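# Place the blue cube flat inside the grey tray

## Task

Set the blue cube, and no other cube, resting flat on the bottom of the grey tray; when finished, neither robot hand may be in contact with any cube or with the tray.

## Robot and tools

Robot: two arms on a table, left_arm (bases near y = +0.374 m, carrying a left hand) and right_arm (near y = -0.258 m, carrying a right hand). Each hand has three fingers (index, middle, ring) and a thumb, 16 hinge motors per hand. A camera stand sits behind the arms; do not strike it, the table or the other arm.

Frames. Scene frame: origin on the table top midway between the arms, +z up, +x out across the table, +y toward left_arm. Reported hand positions (metres) and quaternions (wxyz) are in this frame and may be off by a few cm. Each hand has a hand point just beyond the finger knuckles; its own axes: +z along straight fingers toward the tips, +y out of the palm face, +x across the palm away from the thumb on the right hand but toward the thumb on the left hand. A rigid mast behind the wrist on the palm side can bump objects.

execute_actions(actions, cameras). actions is a list of up to 15 actions; each action is a table of up to 15 rows, one row per 1/30 s control step, 0.5 s per action (a short table repeats its final row). Every row is a single list of 48 numbers, each in [-1, 1], covering both arms even if one stays still:
1-6 left_arm dx, dy, dz, rx, ry, rz; 7-22 left hand motors; 23 left current_limit; 24 left speed; 25-30 right_arm dx..rz; 31-46 right hand motors; 47 right current_limit; 48 right speed.
Arm numbers are an offset, not a pose: displacement and rotation vector (rx, ry, rz) relative to that arm's Hand target as it stood when the action began, expressed in that target's own hand-point axes. Scale: 1.0 = 0.6 m or 180 degrees (so 0.05 is 3 cm). All rows of one action refer to the same starting target, so a row is the total offset so far, not an increment; sending the same offset again in a new action moves further. All zeros re-requests the current target. Orientation is clipped per step to within 40 degrees of the measured orientation. The hand often stops short of its target (joint friction, and the elbow sagging lower, especially with a load); read the result and send the shortfall as a further offset, commanding a bit higher if it sags. Tiny moves may not start. To stop pressing into something, command back past the actual hand position.

Hand motor numbers, in exactly this order: index_mcp, index_abd, index_pip, index_dip, middle_mcp, middle_abd, middle_pip, middle_dip, ring_mcp, ring_abd, ring_pip, ring_dip, thumb_cmc, thumb_axl, thumb_mcp, thumb_ipl. These are absolute goal angles, scaled linearly between each hinge's stops (degrees at +1, at -1; value that is straight): finger _mcp (-18, +128; +0.75), _abd sideways (-60, +60; 0.00), _pip (-29, +108; +0.58), _dip (-21, +117; +0.70); moving toward -1 curls a finger toward the palm. thumb_cmc (-20, +120; +0.71), toward -1 brings the thumb from beside the palm to in front of it; thumb_axl (-27, +140; +0.68) rolls the thumb; thumb_mcp (-69, +109; +0.23) and thumb_ipl (-77, +108; +0.17) bend it. A zero is a real goal, so to keep a hand unchanged resend its reported hand_goal, current_limit and speed. current_limit maps -1..+1 to 0..550 mA (minimum 11 mA; starts at +0.4); speed sets hinge speed to (speed+1)/2 of 8.5 rad/s (starts at -0.6). Both persist until changed. A finger grips only while its goal lies past the object surface; too low a limit may not lift a finger.

cameras: list of names (cam_head_left, cam_head_right, cam_high, cam_low, cam_left_wrist, cam_right_wrist, all 672x504), ["all"] or []. Images come back when asked, or by default when actions is empty (an empty call is also a way to look and to see fields normally omitted).

Results: end_effector_position and quat per arm, Hand target (the pose future offsets start from), joint positions, velocities ("within noise" when still), joint torques (include gravity, offset and noisy; entries 3 and 4 wrap at ±28 N m), and per hand: hand_goal, hand_measured (same scale; resending measured values loosens a grip), hand_current_ma, hand_state per motor (moving, goal, blocked, overload), hand_current_limit, hand_speed. A motor drawing 495 mA or more for 5 s total shuts off for 10 s and drops what it holds. MOTOR HOT appears near 85 °C; at 100 °C that arm goes limp for 30-60 s (OVER-TEMPERATURE FAULT), so avoid long stretched holds or pushing against unreachable targets. During any arm stop, new hand numbers are ignored.

zoom_image(camera, region): enlarges [x0, y0, x1, y1] pixels (at most 504 by 504) of a camera's most recent image. read_manual(section) only returns licence text. finished_scene(scene=1) ends the attempt permanently; call it once the blue cube lies flat in the tray and both hands are clear.

Avoid: dropping the cube from height, releasing it while moving, hard impacts, knocking anything off the table, the two hands pressing or gripping each other, and wasted time; objects may occasionally get a small external nudge. Smooth, low-effort motion is preferred.

Each tool is called after "Request:" as name(argument=value, ...), one argument or row to a line, values as JSON.

## Session

Request:
execute_actions(
  actions=[],
)

Scene clock: 0.00 s.
left_arm: end_effector_position=(+0.4115, +0.7452, +0.2146) hand_goal=(+0.754, +0.000, +0.576, +0.696, +0.754, +0.000, +0.576, +0.696, +0.754, +0.000, +0.576, +0.696, +0.714, +0.678, +0.226, +0.168) hand_measured=(+0.754, +0.000, +0.576, +0.696, +0.754, +0.000, +0.576, +0.696, +0.754, +0.000, +0.576, +0.696, +0.714, +0.678, +0.226, +0.168) hand_current_ma=(+0, +0, +0, +0, +0, +0, +0, +0, +0, +0, +0, +0, +0, +0, +0, +0) hand_state=(goal, goal, goal, goal, goal, goal, goal, goal, goal, goal, goal, goal, goal, goal, goal, goal) hand_current_limit=0.40 hand_speed=-0.60 end_effector_quat_wxyz=(-0.330, +0.135, +0.686, +0.634) | right_arm: end_effector_position=(+0.3464, -0.3654, +0.3480) hand_goal=(+0.754, +0.000, +0.576, +0.696, +0.754, +0.000, +0.576, +0.696, +0.754, +0.000, +0.576, +0.696, +0.714, +0.678, +0.226, +0.168) hand_measured=(+0.754, +0.000, +0.576, +0.696, +0.754, +0.000, +0.576, +0.696, +0.754, +0.000, +0.576, +0.696, +0.714, +0.678, +0.226, +0.168) hand_current_ma=(+0, +0, +0, +0, +0, +0, +0, +0, +0, +0, +0, +0, +0, +0, +0, +0) hand_state=(goal, goal, goal, goal, goal, goal, goal, goal, goal, goal, goal, goal, goal, goal, goal, goal) hand_current_limit=0.40 hand_speed=-0.60 end_effector_quat_wxyz=(+0.041, +0.620, +0.653, +0.432)
Joint positions: left_arm=[0.361 1.996 0.946 1.242 -1.452 0.865] | right_arm=[-0.849 0.903 0.952 -1.589 -0.898 -0.865]
Joint velocities: within noise
Joint torques (N m): no reading
Heat: left arm: hottest wrist yaw 26 °C; right arm: hottest shoulder 30 °C.
Hand target: left_arm +0.4144, +0.7464, +0.2252; -0.321, +0.124, +0.687, +0.640 | right_arm +0.3483, -0.3674, +0.3586; +0.051, +0.616, +0.657, +0.431

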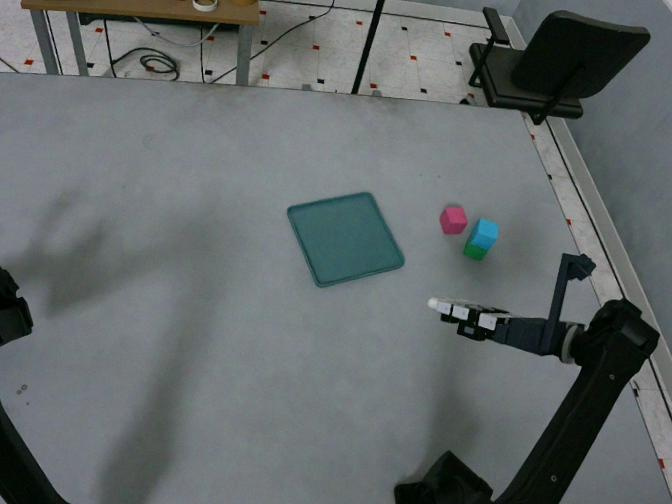

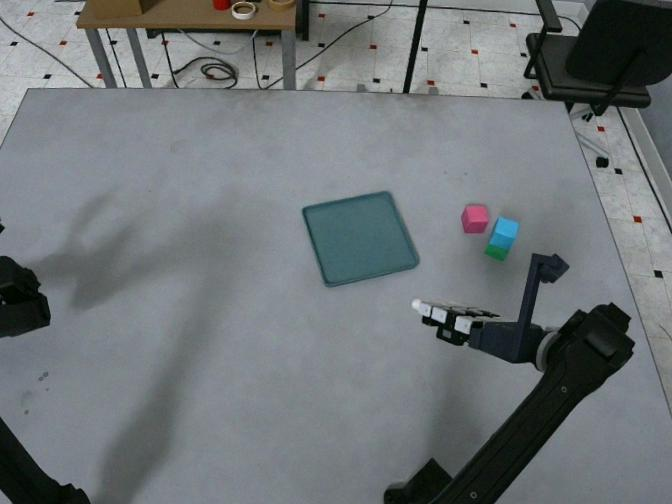

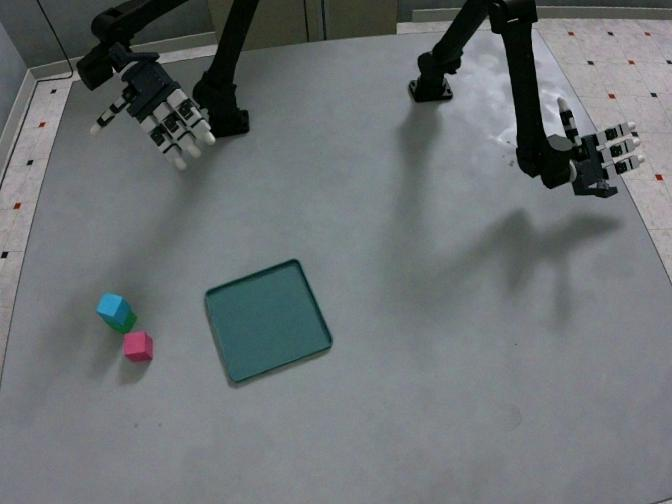

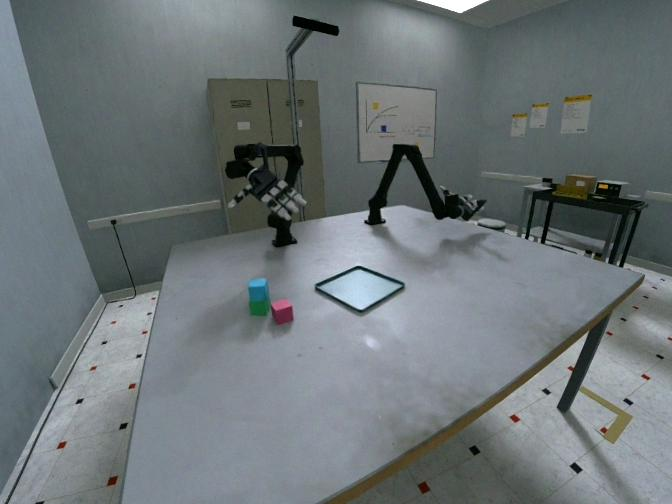

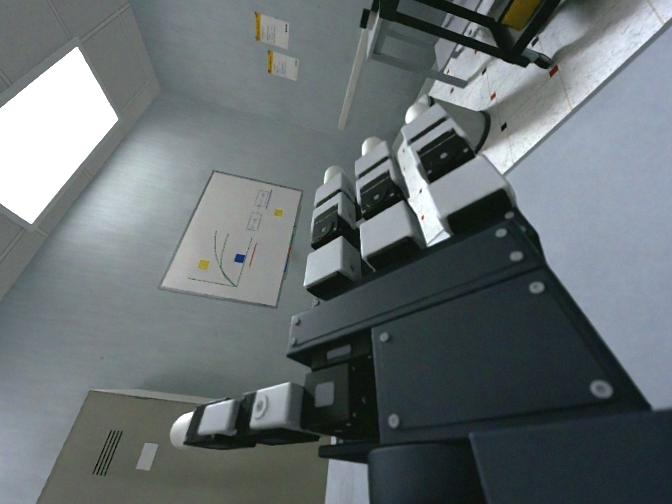

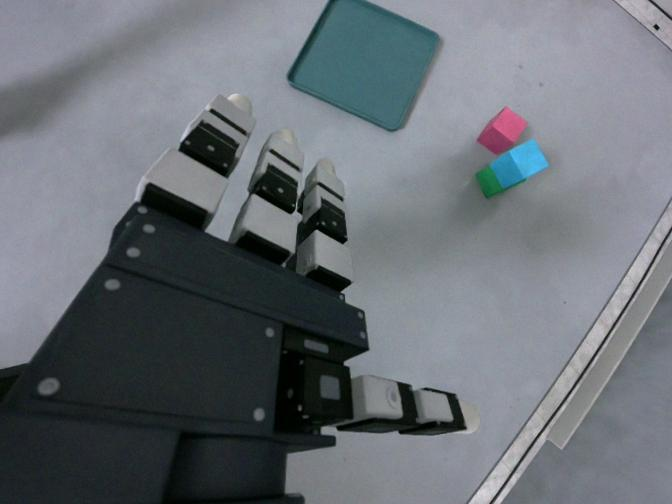

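Request:
zoom_image(
  camera="cam_right_wrist",
  region=[420, 60, 620, 220],
)

Request:
zoom_image(
  camera="cam_head_right",
  region=[420, 170, 600, 300],
)

Request:
zoom_image(
  camera="cam_high",
  region=[50, 250, 230, 400],
)

Request:
zoom_image(
  camera="cam_low",
  region=[220, 240, 420, 350],
)

Scaled by 2.520 from the camera's 672x504 image, which has a finer 960x720 frame.

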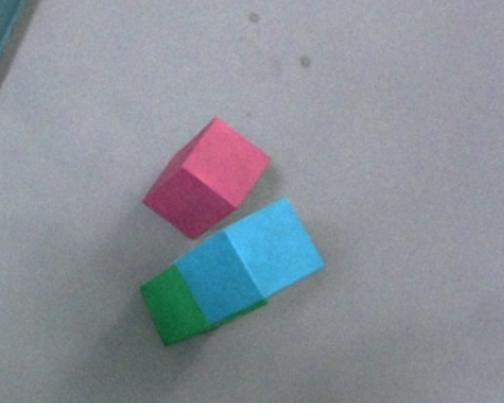

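Scaled by 2.800 from the camera's 672x504 image, which has a finer 960x720 frame.

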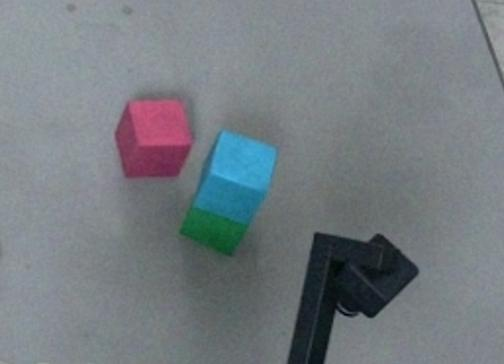

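Scaled by 2.800 from the camera's 672x504 image, which has a finer 960x720 frame.

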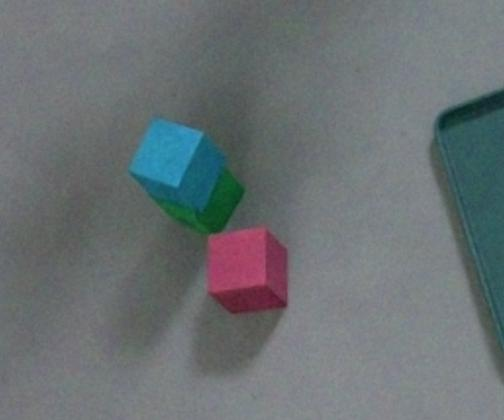

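Scaled by 2.520 from the camera's 672x504 image, which has a finer 960x720 frame.

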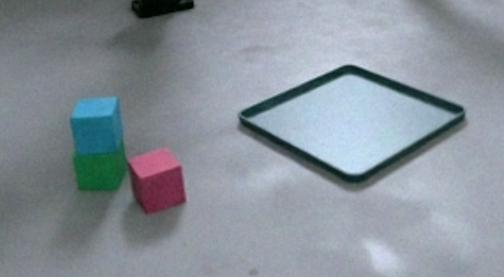

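Request:
execute_actions(
  actions=[
    [[0,0,0,0,0,0,0.754,0,0.576,0.696,0.754,0,0.576,0.696,0.754,0,0.576,0.696,0.714,0.678,0.226,0.168,0.4,-0.6,0.003,0.05,-0.015,0,0,-0.112,0.0685,-0.08,0.358,0.406,0.0685,0.08,0.358,0.406,0.754,0,0.576,0.696,-0.661,0.678,0.056,0.33,0.4,-0.6]],
    [[0,0,0,0,0,0,0.754,0,0.576,0.696,0.754,0,0.576,0.696,0.754,0,0.576,0.696,0.714,0.678,0.226,0.168,0.4,-0.6,-0.0143,0.048,-0.015,0,0,-0.112,0.0685,-0.08,0.358,0.406,0.0685,0.08,0.358,0.406,0.754,0,0.576,0.696,-0.661,0.678,0.056,0.33,0.4,-0.6]],
  ],
)

Scene clock: 12.63 s.
left_arm: end_effector_position=(+0.4115, +0.7452, +0.2146) hand_goal=(+0.754, +0.000, +0.576, +0.696, +0.754, +0.000, +0.576, +0.696, +0.754, +0.000, +0.576, +0.696, +0.714, +0.678, +0.226, +0.168) hand_measured=(+0.760, +0.000, +0.576, +0.696, +0.760, +0.000, +0.576, +0.696, +0.760, +0.000, +0.576, +0.696, +0.720, +0.678, +0.226, +0.168) hand_current_ma=(+17, +0, +1, +0, +18, +0, +1, +0, +14, +0, +1, +0, +16, -2, +0, -1) hand_state=(goal, goal, goal, goal, goal, goal, goal, goal, goal, goal, goal, goal, goal, goal, goal, goal) hand_current_limit=0.40 hand_speed=-0.60 end_effector_quat_wxyz=(-0.330, +0.135, +0.686, +0.634) | right_arm: end_effector_position=(+0.3793, -0.3742, +0.3946) hand_goal=(+0.068, -0.080, +0.358, +0.406, +0.068, +0.080, +0.358, +0.406, +0.754, +0.000, +0.576, +0.696, -0.660, +0.678, +0.056, +0.330) hand_measured=(+0.088, -0.078, +0.364, +0.410, +0.090, +0.078, +0.364, +0.410, +0.760, +0.000, +0.576, +0.696, -0.658, +0.678, +0.054, +0.326) hand_current_ma=(+8, +0, +1, +0, +10, +0, +1, +0, +1, +0, +0, +0, +0, +0, +0, +0) hand_state=(goal, goal, goal, goal, blocked, goal, goal, goal, goal, goal, goal, goal, goal, goal, goal, goal) hand_current_limit=0.40 hand_speed=-0.60 end_effector_quat_wxyz=(+0.186, +0.362, +0.825, +0.392)
Joint positions: left_arm=[0.361 1.996 0.946 1.242 -1.452 0.865] | right_arm=[-0.86 1.122 1.145 -1.572 -0.898 -1.572]
Joint torques (N m): left_arm=[0.09 -18.14 6.8 1.43 0.3 0.11] | right_arm=[-0.32 -6.18 12.9 -0.61 -1.09 -0.12]
Heat: left arm: hottest wrist yaw 26 °C; right arm: hottest shoulder 30 °C.
Hand target: left_arm +0.4144, +0.7464, +0.2252; -0.321, +0.124, +0.687, +0.640 | right_arm +0.3825, -0.3813, +0.4093; +0.197, +0.352, +0.829, +0.387
Off the commanded pose: left_arm 0.011 m, 2 deg | right_arm 0.017 m, 2 deg.

Request:
execute_actions(
  actions=[
    [[0,0,0,0,0,0,0.754,0,0.576,0.696,0.754,0,0.576,0.696,0.754,0,0.576,0.696,0.714,0.678,0.226,0.168,0.4,-0.6,0,-0.0917,0.029,0.0953,0,0,0.0685,-0.08,0.358,0.406,0.0685,0.08,0.358,0.406,0.754,0,0.576,0.696,-0.661,0.678,0.056,0.33,0.4,-0.6]],
    [[0,0,0,0,0,0,0.754,0,0.576,0.696,0.754,0,0.576,0.696,0.754,0,0.576,0.696,0.714,0.678,0.226,0.168,0.4,-0.6,0,-0.0917,0.029,0.0953,0,0,0.0685,-0.08,0.358,0.406,0.0685,0.08,0.358,0.406,0.754,0,0.576,0.696,-0.661,0.678,0.056,0.33,0.4,-0.6]],
    [[0,0,0,0,0,0,0.754,0,0.576,0.696,0.754,0,0.576,0.696,0.754,0,0.576,0.696,0.714,0.678,0.226,0.168,0.4,-0.6,0,-0.0917,0.029,0.0953,0,0,0.0685,-0.08,0.358,0.406,0.0685,0.08,0.358,0.406,0.754,0,0.576,0.696,-0.661,0.678,0.056,0.33,0.4,-0.6]],
    [[0,0,0,0,0,0,0.754,0,0.576,0.696,0.754,0,0.576,0.696,0.754,0,0.576,0.696,0.714,0.678,0.226,0.168,0.4,-0.6,-0.0028,0.1118,0,0,0,-0.05,0.0685,-0.08,0.358,0.406,0.0685,0.08,0.358,0.406,0.754,0,0.576,0.696,-0.661,0.678,0.056,0.33,0.4,-0.6]],
    [[0,0,0,0,0,0,0.754,0,0.576,0.696,0.754,0,0.576,0.696,0.754,0,0.576,0.696,0.714,0.678,0.226,0.168,0.4,-0.6,-0.0203,0.1102,0,0,0,-0.05,0.0685,-0.08,0.358,0.406,0.0685,0.08,0.358,0.406,0.754,0,0.576,0.696,-0.661,0.678,0.056,0.33,0.4,-0.6]],
  ],
  cameras=["cam_high","cam_right_wrist"],
)

Scene clock: 16.90 s.
left_arm: end_effector_position=(+0.4115, +0.7452, +0.2146) hand_goal=(+0.754, +0.000, +0.576, +0.696, +0.754, +0.000, +0.576, +0.696, +0.754, +0.000, +0.576, +0.696, +0.714, +0.678, +0.226, +0.168) hand_measured=(+0.760, +0.000, +0.576, +0.696, +0.760, +0.000, +0.576, +0.696, +0.760, +0.000, +0.576, +0.696, +0.720, +0.678, +0.226, +0.168) hand_current_ma=(+17, +0, +1, +0, +18, +0, +1, +0, +14, +0, +1, +0, +16, -2, +0, -1) hand_state=(goal, goal, goal, goal, goal, goal, goal, goal, goal, goal, goal, goal, goal, goal, goal, goal) hand_current_limit=0.40 hand_speed=-0.60 end_effector_quat_wxyz=(-0.330, +0.135, +0.686, +0.634) | right_arm: end_effector_position=(+0.3979, -0.3594, +0.2640) hand_goal=(+0.068, -0.080, +0.358, +0.406, +0.068, +0.080, +0.358, +0.406, +0.754, +0.000, +0.576, +0.696, -0.660, +0.678, +0.056, +0.330) hand_measured=(+0.076, -0.078, +0.362, +0.408, +0.076, +0.078, +0.362, +0.408, +0.752, +0.000, +0.576, +0.696, -0.658, +0.678, +0.054, +0.328) hand_current_ma=(+2, +0, +0, +0, +2, +0, +0, +0, +0, +0, +0, +0, +0, +0, +0, +0) hand_state=(goal, goal, goal, goal, goal, goal, goal, goal, goal, goal, goal, goal, goal, goal, goal, goal) hand_current_limit=0.40 hand_speed=-0.60 end_effector_quat_wxyz=(+0.004, +0.246, +0.969, -0.010)
Joint positions: left_arm=[0.361 1.996 0.946 1.242 -1.452 0.865] | right_arm=[-0.494 1.263 1.265 -1.561 0.017 -1.549]
Joint torques (N m): left_arm=[0.32 -18.26 6.76 1.43 0.31 0.1] | right_arm=[-0.03 -8.82 12.85 0.03 -0.14 0.18]
Heat: left arm: hottest wrist yaw 26 °C; right arm: hottest shoulder 30 °C.
Hand target: left_arm +0.4144, +0.7464, +0.2252; -0.321, +0.124, +0.687, +0.640 | right_arm +0.4121, -0.3684, +0.2775; +0.022, +0.255, +0.967, -0.015
Off the commanded pose: left_arm 0.011 m, 2 deg | right_arm 0.022 m, 2 deg.
Images, in order (width x height): cam_high 672x504, cam_right_wrist 672x504.

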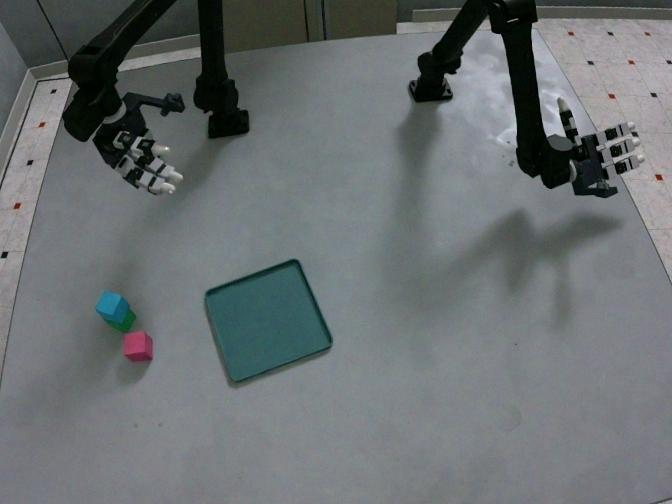

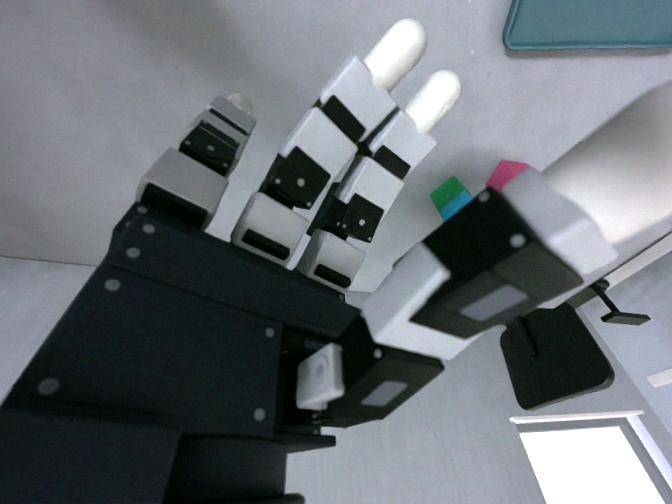

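Request:
execute_actions(
  actions=[
    [[0,0,0,0,0,0,0.754,0,0.576,0.696,0.754,0,0.576,0.696,0.754,0,0.576,0.696,0.714,0.678,0.226,0.168,0.4,-0.6,-0.0372,0.1055,-0.02,0,0,-0.05,0.0685,-0.08,0.358,0.406,0.0685,0.08,0.358,0.406,0.754,0,0.576,0.696,-0.661,0.678,0.056,0.33,0.4,-0.6]],
    [[0,0,0,0,0,0,0.754,0,0.576,0.696,0.754,0,0.576,0.696,0.754,0,0.576,0.696,0.714,0.678,0.226,0.168,0.4,-0.6,-0.0533,0.0983,-0.02,0,0,-0.05,0.0685,-0.08,0.358,0.406,0.0685,0.08,0.358,0.406,0.754,0,0.576,0.696,-0.661,0.678,0.056,0.33,0.4,-0.6]],
    [[0,0,0,0,0,0,0.754,0,0.576,0.696,0.754,0,0.576,0.696,0.754,0,0.576,0.696,0.714,0.678,0.226,0.168,0.4,-0.6,-0.055,-0.0797,0.0268,0.0833,0,0,0.0685,-0.08,0.358,0.406,0.0685,0.08,0.358,0.406,0.754,0,0.576,0.696,-0.661,0.678,0.056,0.33,0.4,-0.6]],
    [[0,0,0,0,0,0,0.754,0,0.576,0.696,0.754,0,0.576,0.696,0.754,0,0.576,0.696,0.714,0.678,0.226,0.168,0.4,-0.6,-0.055,-0.0797,0.0268,0.0833,0,0,0.0685,-0.08,0.358,0.406,0.0685,0.08,0.358,0.406,0.754,0,0.576,0.696,-0.661,0.678,0.056,0.33,0.4,-0.6]],
    [[0,0,0,0,0,0,0.754,0,0.576,0.696,0.754,0,0.576,0.696,0.754,0,0.576,0.696,0.714,0.678,0.226,0.168,0.4,-0.6,-0.055,-0.0797,0.0268,0.0833,0,0,0.0685,-0.08,0.358,0.406,0.0685,0.08,0.358,0.406,0.754,0,0.576,0.696,-0.661,0.678,0.056,0.33,0.4,-0.6]],
  ],
  cameras=["cam_high","cam_right_wrist"],
)

Scene clock: 20.53 s.
left_arm: end_effector_position=(+0.4115, +0.7452, +0.2146) hand_goal=(+0.754, +0.000, +0.576, +0.696, +0.754, +0.000, +0.576, +0.696, +0.754, +0.000, +0.576, +0.696, +0.714, +0.678, +0.226, +0.168) hand_measured=(+0.760, +0.000, +0.576, +0.696, +0.760, +0.000, +0.576, +0.696, +0.760, +0.000, +0.576, +0.696, +0.720, +0.678, +0.226, +0.168) hand_current_ma=(+17, +0, +1, +0, +18, +0, +1, +0, +14, +0, +1, +0, +16, -2, +0, -1) hand_state=(goal, goal, goal, goal, goal, goal, goal, goal, goal, goal, goal, goal, goal, goal, goal, goal) hand_current_limit=0.40 hand_speed=-0.60 end_effector_quat_wxyz=(-0.330, +0.135, +0.686, +0.634) | right_arm: end_effector_position=(+0.5726, -0.4425, +0.2949) hand_goal=(+0.068, -0.080, +0.358, +0.406, +0.068, +0.080, +0.358, +0.406, +0.754, +0.000, +0.576, +0.696, -0.660, +0.678, +0.056, +0.330) hand_measured=(+0.070, -0.078, +0.362, +0.408, +0.070, +0.078, +0.362, +0.408, +0.744, +0.000, +0.576, +0.696, -0.660, +0.678, +0.054, +0.328) hand_current_ma=(+0, +0, +0, +0, +0, +0, +0, +0, -3, +0, +0, +0, +0, +0, +0, +0) hand_state=(goal, goal, goal, goal, goal, goal, goal, goal, goal, goal, goal, goal, goal, goal, goal, goal) hand_current_limit=0.40 hand_speed=-0.60 end_effector_quat_wxyz=(-0.018, +0.104, +0.912, -0.396)
Joint positions: left_arm=[0.361 1.996 0.946 1.242 -1.452 0.865] | right_arm=[-0.226 1.774 1.933 -1.681 0.814 -1.57]
Joint torques (N m): left_arm=[0.32 -18.2 6.82 1.39 0.33 0.06] | right_arm=[0.21 -17.67 12.79 -0.59 0.78 -0.17]
Heat: left arm: hottest wrist yaw 26 °C; right arm: hottest shoulder 30 °C.
Hand target: left_arm +0.4144, +0.7464, +0.2252; -0.321, +0.124, +0.687, +0.640 | right_arm +0.5802, -0.4440, +0.3013; -0.020, +0.100, +0.912, -0.397
Off the commanded pose: left_arm 0.011 m, 2 deg | right_arm 0.010 m, 1 deg.
joint sent to its limit (right arm) — joint 4 (wrist pitch), lower limit. The joint targets still meet the commanded pose.
Images, in order (width x height): cam_high 672x504, cam_right_wrist 672x504.

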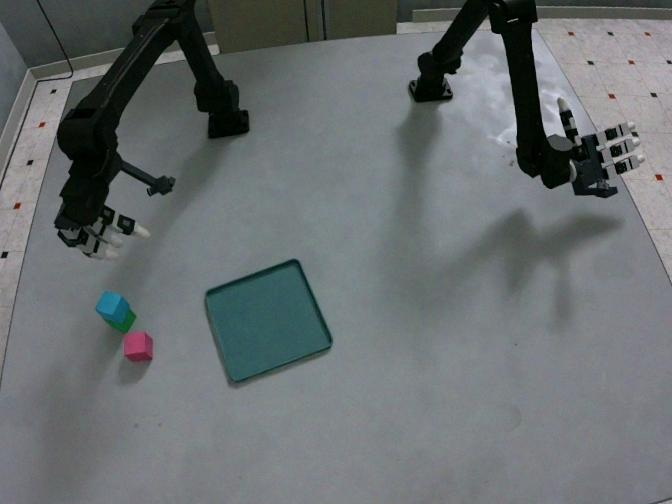

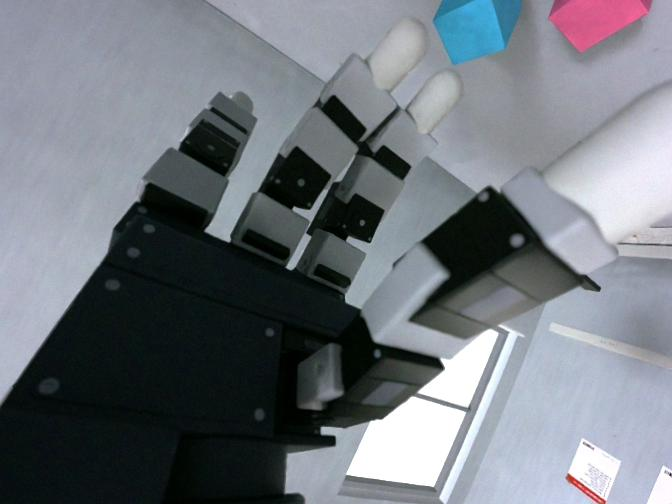

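Request:
execute_actions(
  actions=[
    [[0,0,0,0,0,0,0.754,0,0.576,0.696,0.754,0,0.576,0.696,0.754,0,0.576,0.696,0.714,0.678,0.226,0.168,0.4,-0.6,-0.073,-0.0008,0.1013,0.079,0,0,0.0685,-0.08,0.358,0.406,0.0685,0.08,0.358,0.406,0.754,0,0.576,0.696,-0.661,0.678,0.056,0.33,0.4,-0.6]],
    [[0,0,0,0,0,0,0.754,0,0.576,0.696,0.754,0,0.576,0.696,0.754,0,0.576,0.696,0.714,0.678,0.226,0.168,0.4,-0.6,-0.073,0.0157,0.0783,0.079,0,0,0.0685,-0.08,0.358,0.406,0.0685,0.08,0.358,0.406,0.754,0,0.576,0.696,-0.661,0.678,0.056,0.33,0.4,-0.6]],
  ],
  cameras=["all"],
)

Scene clock: 24.37 s.
left_arm: end_effector_position=(+0.4115, +0.7452, +0.2146) hand_goal=(+0.754, +0.000, +0.576, +0.696, +0.754, +0.000, +0.576, +0.696, +0.754, +0.000, +0.576, +0.696, +0.714, +0.678, +0.226, +0.168) hand_measured=(+0.760, +0.000, +0.576, +0.696, +0.760, +0.000, +0.576, +0.696, +0.760, +0.000, +0.576, +0.696, +0.720, +0.678, +0.226, +0.168) hand_current_ma=(+17, +0, +1, +0, +18, +0, +1, +0, +14, +0, +1, +0, +16, -2, +0, -1) hand_state=(goal, goal, goal, goal, goal, goal, goal, goal, goal, goal, goal, goal, goal, goal, goal, goal) hand_current_limit=0.40 hand_speed=-0.60 end_effector_quat_wxyz=(-0.330, +0.135, +0.686, +0.634) | right_arm: end_effector_position=(+0.6423, -0.5371, +0.2218) hand_goal=(+0.068, -0.080, +0.358, +0.406, +0.068, +0.080, +0.358, +0.406, +0.754, +0.000, +0.576, +0.696, -0.660, +0.678, +0.056, +0.330) hand_measured=(+0.064, -0.078, +0.360, +0.408, +0.064, +0.078, +0.360, +0.408, +0.740, +0.000, +0.574, +0.696, -0.660, +0.678, +0.054, +0.328) hand_current_ma=(+0, +0, +0, +0, +0, +0, +0, +0, -5, +0, +0, +0, +0, +0, +0, +0) hand_state=(goal, goal, goal, goal, goal, goal, goal, goal, goal, goal, goal, goal, goal, goal, goal, goal) hand_current_limit=0.40 hand_speed=-0.60 end_effector_quat_wxyz=(-0.055, +0.085, +0.788, -0.607)
Joint positions: left_arm=[0.361 1.996 0.946 1.242 -1.452 0.865] | right_arm=[-0.227 2.046 2.009 -1.503 1.312 -1.586]
Joint torques (N m): left_arm=[0.44 -18.43 6.74 1.39 0.32 0.07] | right_arm=[-0.09 -23.18 12.6 0.18 1.15 -0.15]
Heat: left arm: hottest wrist yaw 26 °C; right arm: hottest shoulder 30 °C.
Hand target: left_arm +0.4144, +0.7464, +0.2252; -0.321, +0.124, +0.687, +0.640 | right_arm +0.6529, -0.5415, +0.2329; -0.044, +0.092, +0.787, -0.609
Off the commanded pose: left_arm 0.011 m, 2 deg | right_arm 0.016 m, 2 deg.

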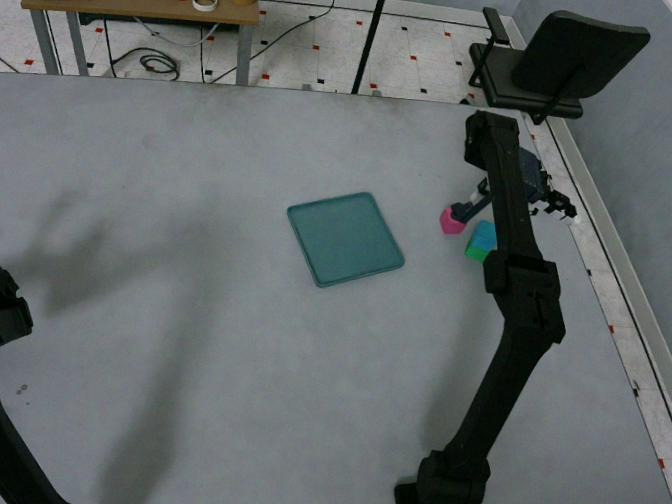

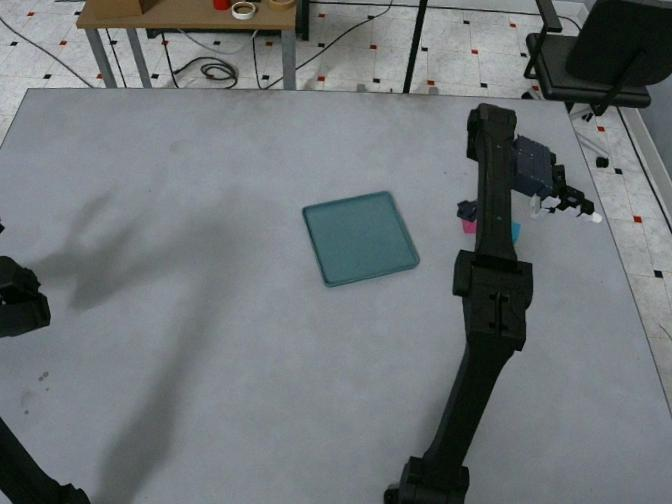

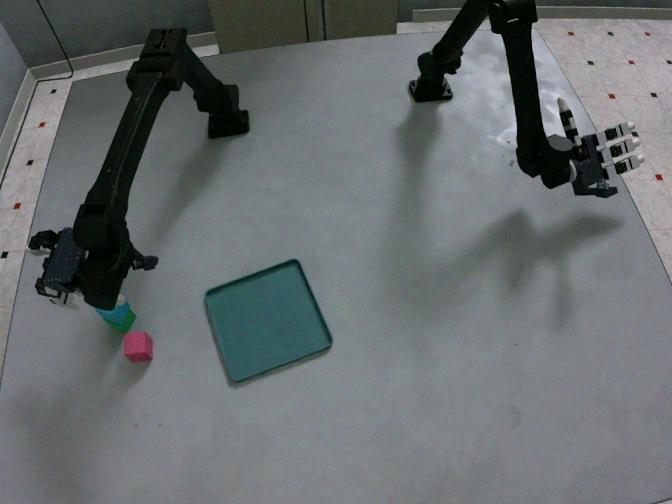

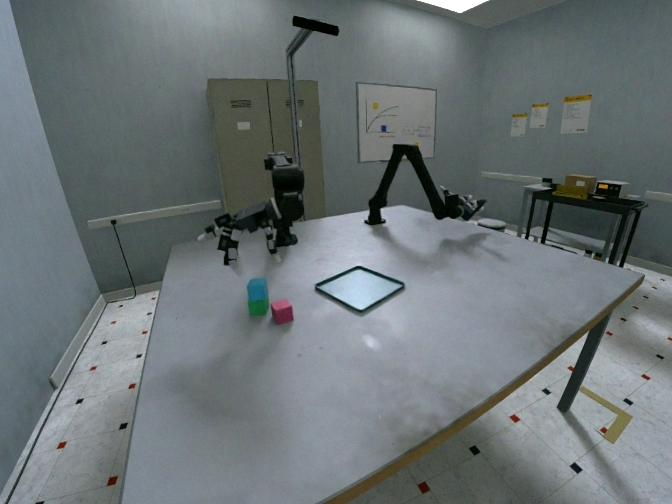

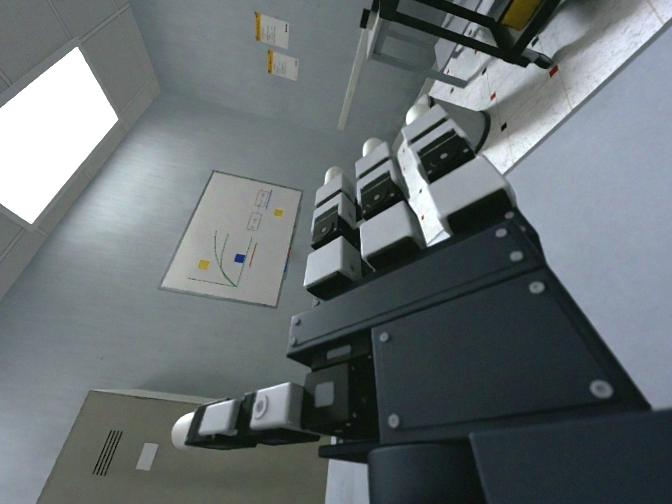

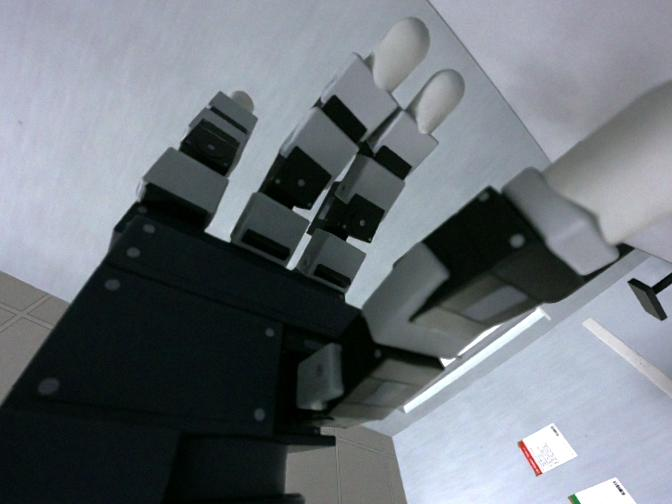

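Request:
zoom_image(
  camera="cam_low",
  region=[180, 180, 340, 340],
)

Request:
zoom_image(
  camera="cam_high",
  region=[20, 190, 200, 370],
)

Request:
zoom_image(
  camera="cam_right_wrist",
  region=[120, 0, 672, 300],
)

Scaled by 3.150 from the camera's 672x504 image, which has a finer 960x720 frame.

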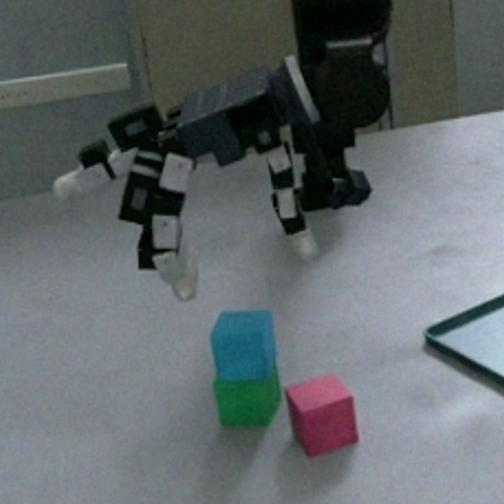

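Scaled by 2.800 from the camera's 672x504 image, which has a finer 960x720 frame.

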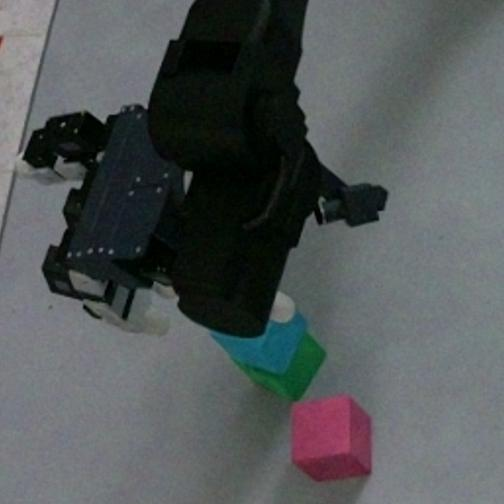

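Region (120, 0, 672, 300) is 552x300 pixels. A region can be at most 504 by 504 pixels.

Request:
zoom_image(
  camera="cam_right_wrist",
  region=[100, 0, 500, 300],
)

Request:
zoom_image(
  camera="cam_right_wrist",
  region=[270, 20, 672, 440],
)

Scaled by 1.260 from the camera's 672x504 image, which has a finer 960x720 frame.

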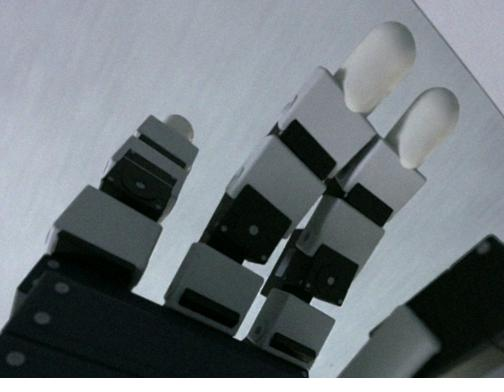

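Scaled by 1.200 from the camera's 672x504 image, which has a finer 960x720 frame.

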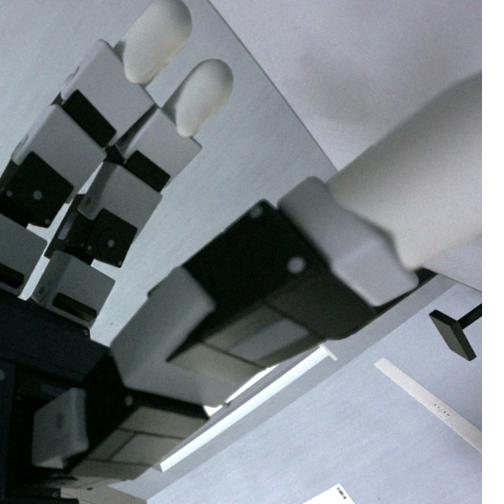

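Request:
execute_actions(
  actions=[
    [[0,0,0,0,0,0,0.754,0,0.576,0.696,0.754,0,0.576,0.696,0.754,0,0.576,0.696,0.714,0.678,0.226,0.168,0.4,-0.6,0.0357,0.0403,0.041,0,0,0,0.0685,-0.08,0.358,0.406,0.0685,0.08,0.358,0.406,0.754,0,0.576,0.696,-0.661,0.678,0.1685,0.2216,0.4,-0.6]],
  ],
  cameras=["cam_high","cam_low","cam_right_wrist"],
)

Request:
zoom_image(
  camera="cam_low",
  region=[180, 200, 320, 340],
)

Request:
zoom_image(
  camera="cam_high",
  region=[20, 220, 180, 380],
)

Scene clock: 28.97 s.
left_arm: end_effector_position=(+0.4115, +0.7452, +0.2146) hand_goal=(+0.754, +0.000, +0.576, +0.696, +0.754, +0.000, +0.576, +0.696, +0.754, +0.000, +0.576, +0.696, +0.714, +0.678, +0.226, +0.168) hand_measured=(+0.760, +0.000, +0.576, +0.696, +0.760, +0.000, +0.576, +0.696, +0.760, +0.000, +0.576, +0.696, +0.720, +0.678, +0.226, +0.168) hand_current_ma=(+17, +0, +1, +0, +18, +0, +1, +0, +14, +0, +1, +0, +16, -2, +0, -1) hand_state=(goal, goal, goal, goal, goal, goal, goal, goal, goal, goal, goal, goal, goal, goal, goal, goal) hand_current_limit=0.40 hand_speed=-0.60 end_effector_quat_wxyz=(-0.330, +0.135, +0.686, +0.634) | right_arm: end_effector_position=(+0.6316, -0.5501, +0.1875) hand_goal=(+0.068, -0.080, +0.358, +0.406, +0.068, +0.080, +0.358, +0.406, +0.754, +0.000, +0.576, +0.696, -0.660, +0.678, +0.168, +0.222) hand_measured=(+0.064, -0.078, +0.360, +0.408, +0.064, +0.078, +0.360, +0.408, +0.740, +0.000, +0.574, +0.696, -0.660, +0.678, +0.164, +0.224) hand_current_ma=(+0, +0, +0, +0, +0, +0, +0, +0, -5, +0, +0, +0, +0, +0, +0, +0) hand_state=(goal, goal, goal, goal, goal, goal, goal, goal, goal, goal, goal, goal, goal, goal, goal, goal) hand_current_limit=0.40 hand_speed=-0.60 end_effector_quat_wxyz=(-0.053, +0.087, +0.787, -0.609)
Joint positions: left_arm=[0.361 1.996 0.946 1.242 -1.452 0.865] | right_arm=[-0.25 2.01 1.859 -1.295 1.312 -1.677]
Joint torques (N m): left_arm=[0.44 -18.26 6.64 1.4 0.32 0.1] | right_arm=[-0.5 -25.64 9.09 0.34 1.04 -0.14]
Heat: left arm: hottest wrist yaw 26 °C; right arm: hottest shoulder 31 °C.
Hand target: left_arm +0.4144, +0.7464, +0.2252; -0.321, +0.124, +0.687, +0.640 | right_arm +0.6296, -0.5549, +0.2024; -0.044, +0.092, +0.787, -0.609
Off the commanded pose: left_arm 0.011 m, 2 deg | right_arm 0.016 m, 1 deg.
Images, in order (width x height): cam_high 672x504, cam_low 672x504, cam_right_wrist 672x504.

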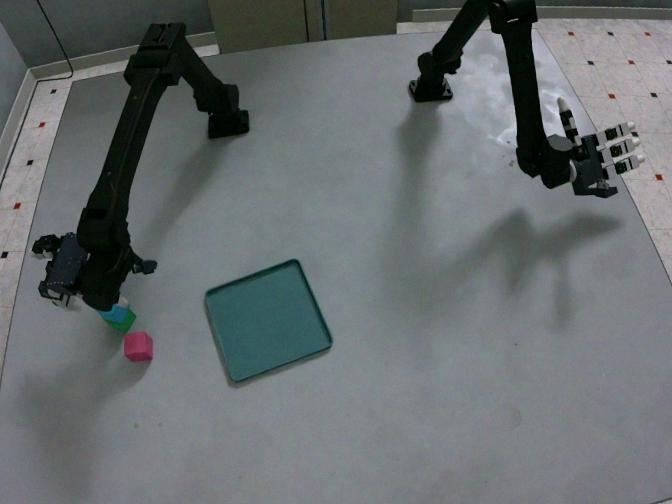

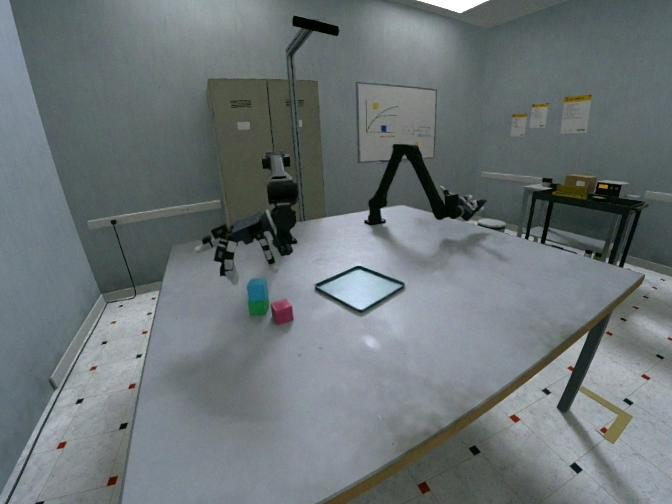

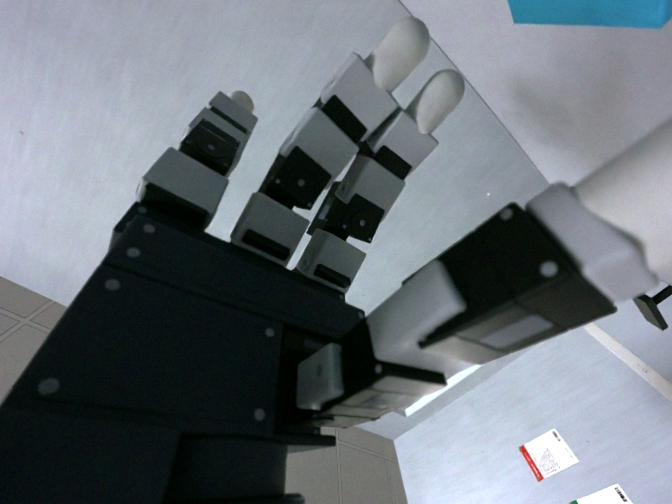

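Scaled by 3.600 from the camera's 672x504 image, which has a finer 960x720 frame.

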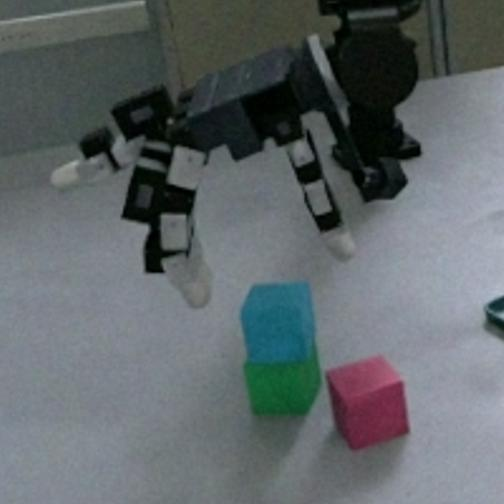

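Scaled by 3.150 from the camera's 672x504 image, which has a finer 960x720 frame.

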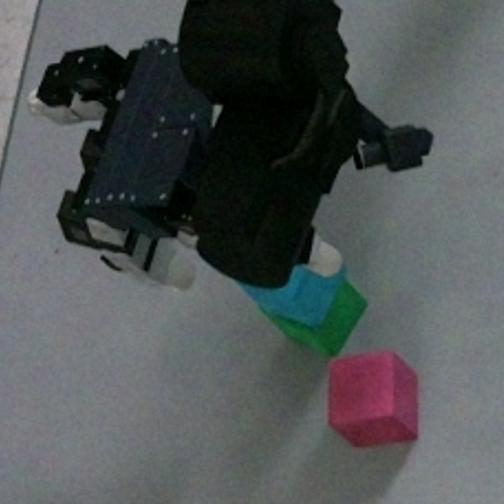

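Request:
zoom_image(
  camera="cam_low",
  region=[260, 180, 420, 320],
)

Request:
zoom_image(
  camera="cam_high",
  region=[180, 40, 480, 280],
)

Request:
zoom_image(
  camera="cam_high",
  region=[60, 240, 360, 400],
)

Scaled by 3.150 from the camera's 672x504 image, which has a finer 960x720 frame.

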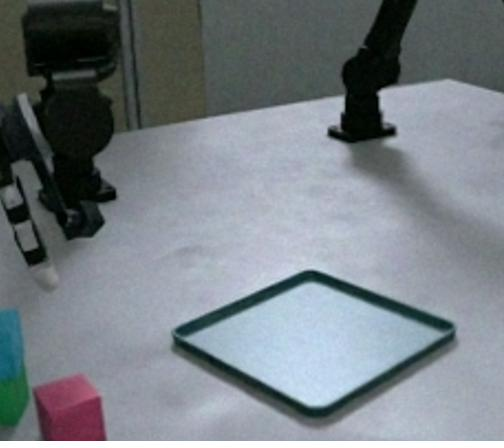

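Scaled by 1.680 from the camera's 672x504 image, which has a finer 960x720 frame.

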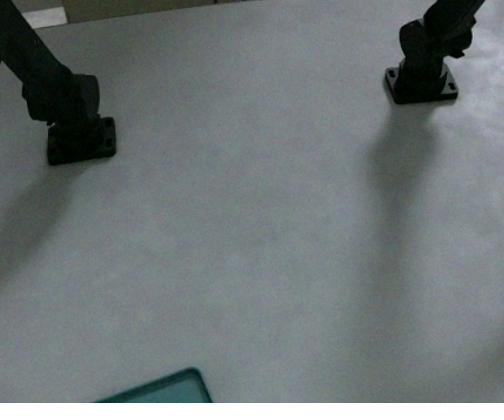

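Scaled by 1.680 from the camera's 672x504 image, which has a finer 960x720 frame.

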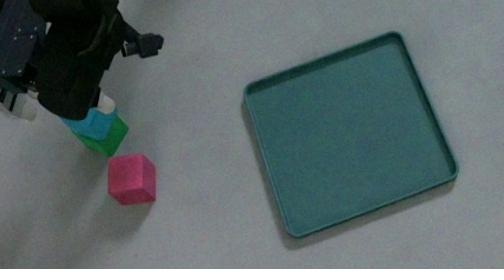

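Request:
execute_actions(
  actions=[
    [[0,0,0,0,0,0,0.754,0,0.576,0.696,0.754,0,0.576,0.696,0.754,0,0.576,0.696,0.714,0.678,0.226,0.168,0.4,-0.6,0.0168,0.042,0.003,0.0006,0.0322,0.0085,0.0685,-0.08,0.358,0.406,0.0685,0.08,0.358,0.406,0.754,0,0.576,0.696,-0.661,0.678,0.1685,0.2216,0.4,-0.6]],
  ],
  cameras=["cam_high","cam_low","cam_right_wrist"],
)

Request:
zoom_image(
  camera="cam_low",
  region=[180, 200, 320, 340],
)

Request:
zoom_image(
  camera="cam_high",
  region=[20, 220, 180, 380],
)

Scene clock: 39.00 s.
left_arm: end_effector_position=(+0.4115, +0.7452, +0.2146) hand_goal=(+0.754, +0.000, +0.576, +0.696, +0.754, +0.000, +0.576, +0.696, +0.754, +0.000, +0.576, +0.696, +0.714, +0.678, +0.226, +0.168) hand_measured=(+0.760, +0.000, +0.576, +0.696, +0.760, +0.000, +0.576, +0.696, +0.760, +0.000, +0.576, +0.696, +0.720, +0.678, +0.226, +0.168) hand_current_ma=(+17, +0, +1, +0, +18, +0, +1, +0, +14, +0, +1, +0, +16, -2, +0, -1) hand_state=(goal, goal, goal, goal, goal, goal, goal, goal, goal, goal, goal, goal, goal, goal, goal, goal) hand_current_limit=0.40 hand_speed=-0.60 end_effector_quat_wxyz=(-0.330, +0.135, +0.686, +0.634) | right_arm: end_effector_position=(+0.6099, -0.5463, +0.1740) hand_goal=(+0.068, -0.080, +0.358, +0.406, +0.068, +0.080, +0.358, +0.406, +0.754, +0.000, +0.576, +0.696, -0.660, +0.678, +0.168, +0.222) hand_measured=(+0.064, -0.078, +0.360, +0.408, +0.064, +0.078, +0.360, +0.408, +0.740, +0.000, +0.574, +0.696, -0.660, +0.678, +0.164, +0.224) hand_current_ma=(+0, +0, +0, +0, +0, +0, +0, +0, -5, +0, +0, +0, +0, +0, +0, +0) hand_state=(goal, goal, goal, goal, goal, goal, goal, goal, goal, goal, goal, goal, goal, goal, goal, goal) hand_current_limit=0.40 hand_speed=-0.60 end_effector_quat_wxyz=(-0.077, +0.117, +0.785, -0.604)
Joint positions: left_arm=[0.361 1.996 0.946 1.242 -1.452 0.865] | right_arm=[-0.25 2.048 1.884 -1.575 1.305 -1.375]
Joint torques (N m): left_arm=[0.21 -18.37 6.67 1.4 0.3 0.09] | right_arm=[0.21 -21.54 12.3 -0.85 1.03 0.18]
Heat: left arm: hottest wrist yaw 26 °C; right arm: hottest shoulder 31 °C.
Hand target: left_arm +0.4144, +0.7464, +0.2252; -0.321, +0.124, +0.687, +0.640 | right_arm +0.6217, -0.5485, +0.1770; -0.076, +0.134, +0.781, -0.605
Off the commanded pose: left_arm 0.011 m, 2 deg | right_arm 0.012 m, 2 deg.
Images, in order (width x height): cam_high 672x504, cam_low 672x504, cam_right_wrist 672x504.

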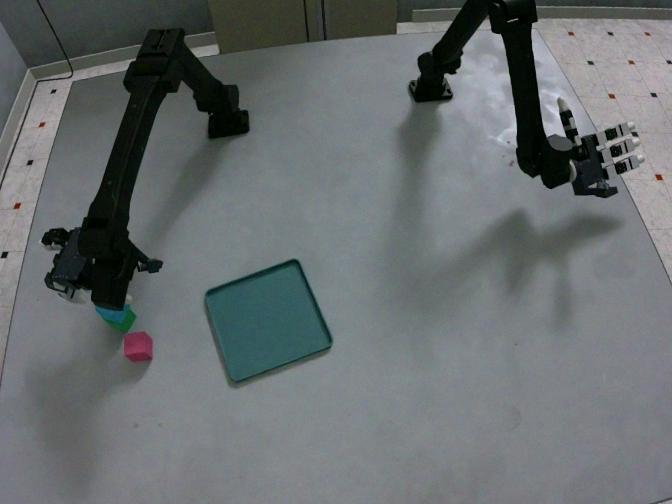

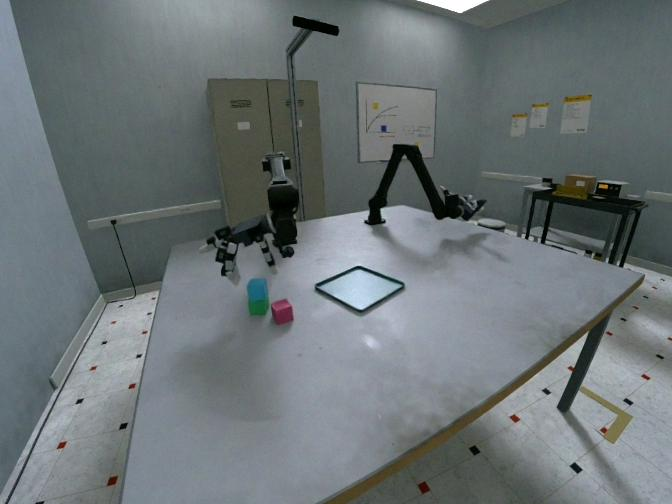

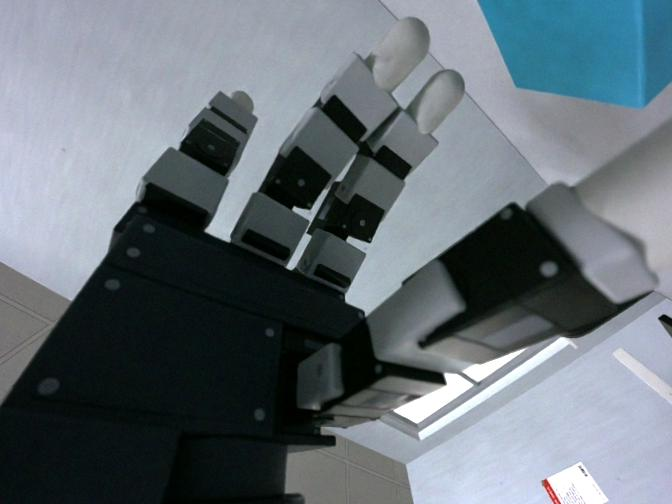

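Scaled by 3.600 from the camera's 672x504 image, which has a finer 960x720 frame.

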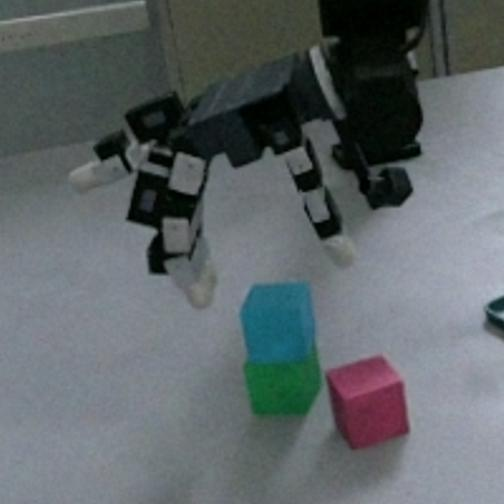

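Scaled by 3.150 from the camera's 672x504 image, which has a finer 960x720 frame.

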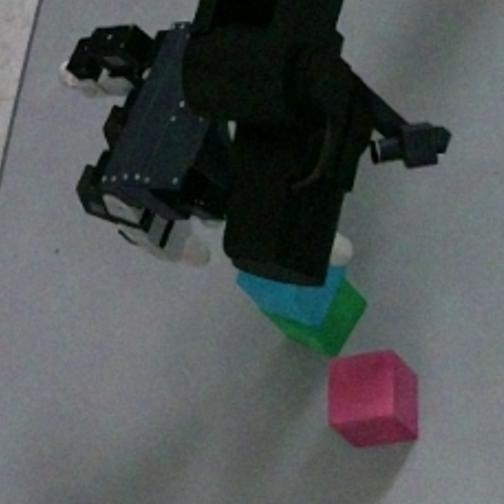

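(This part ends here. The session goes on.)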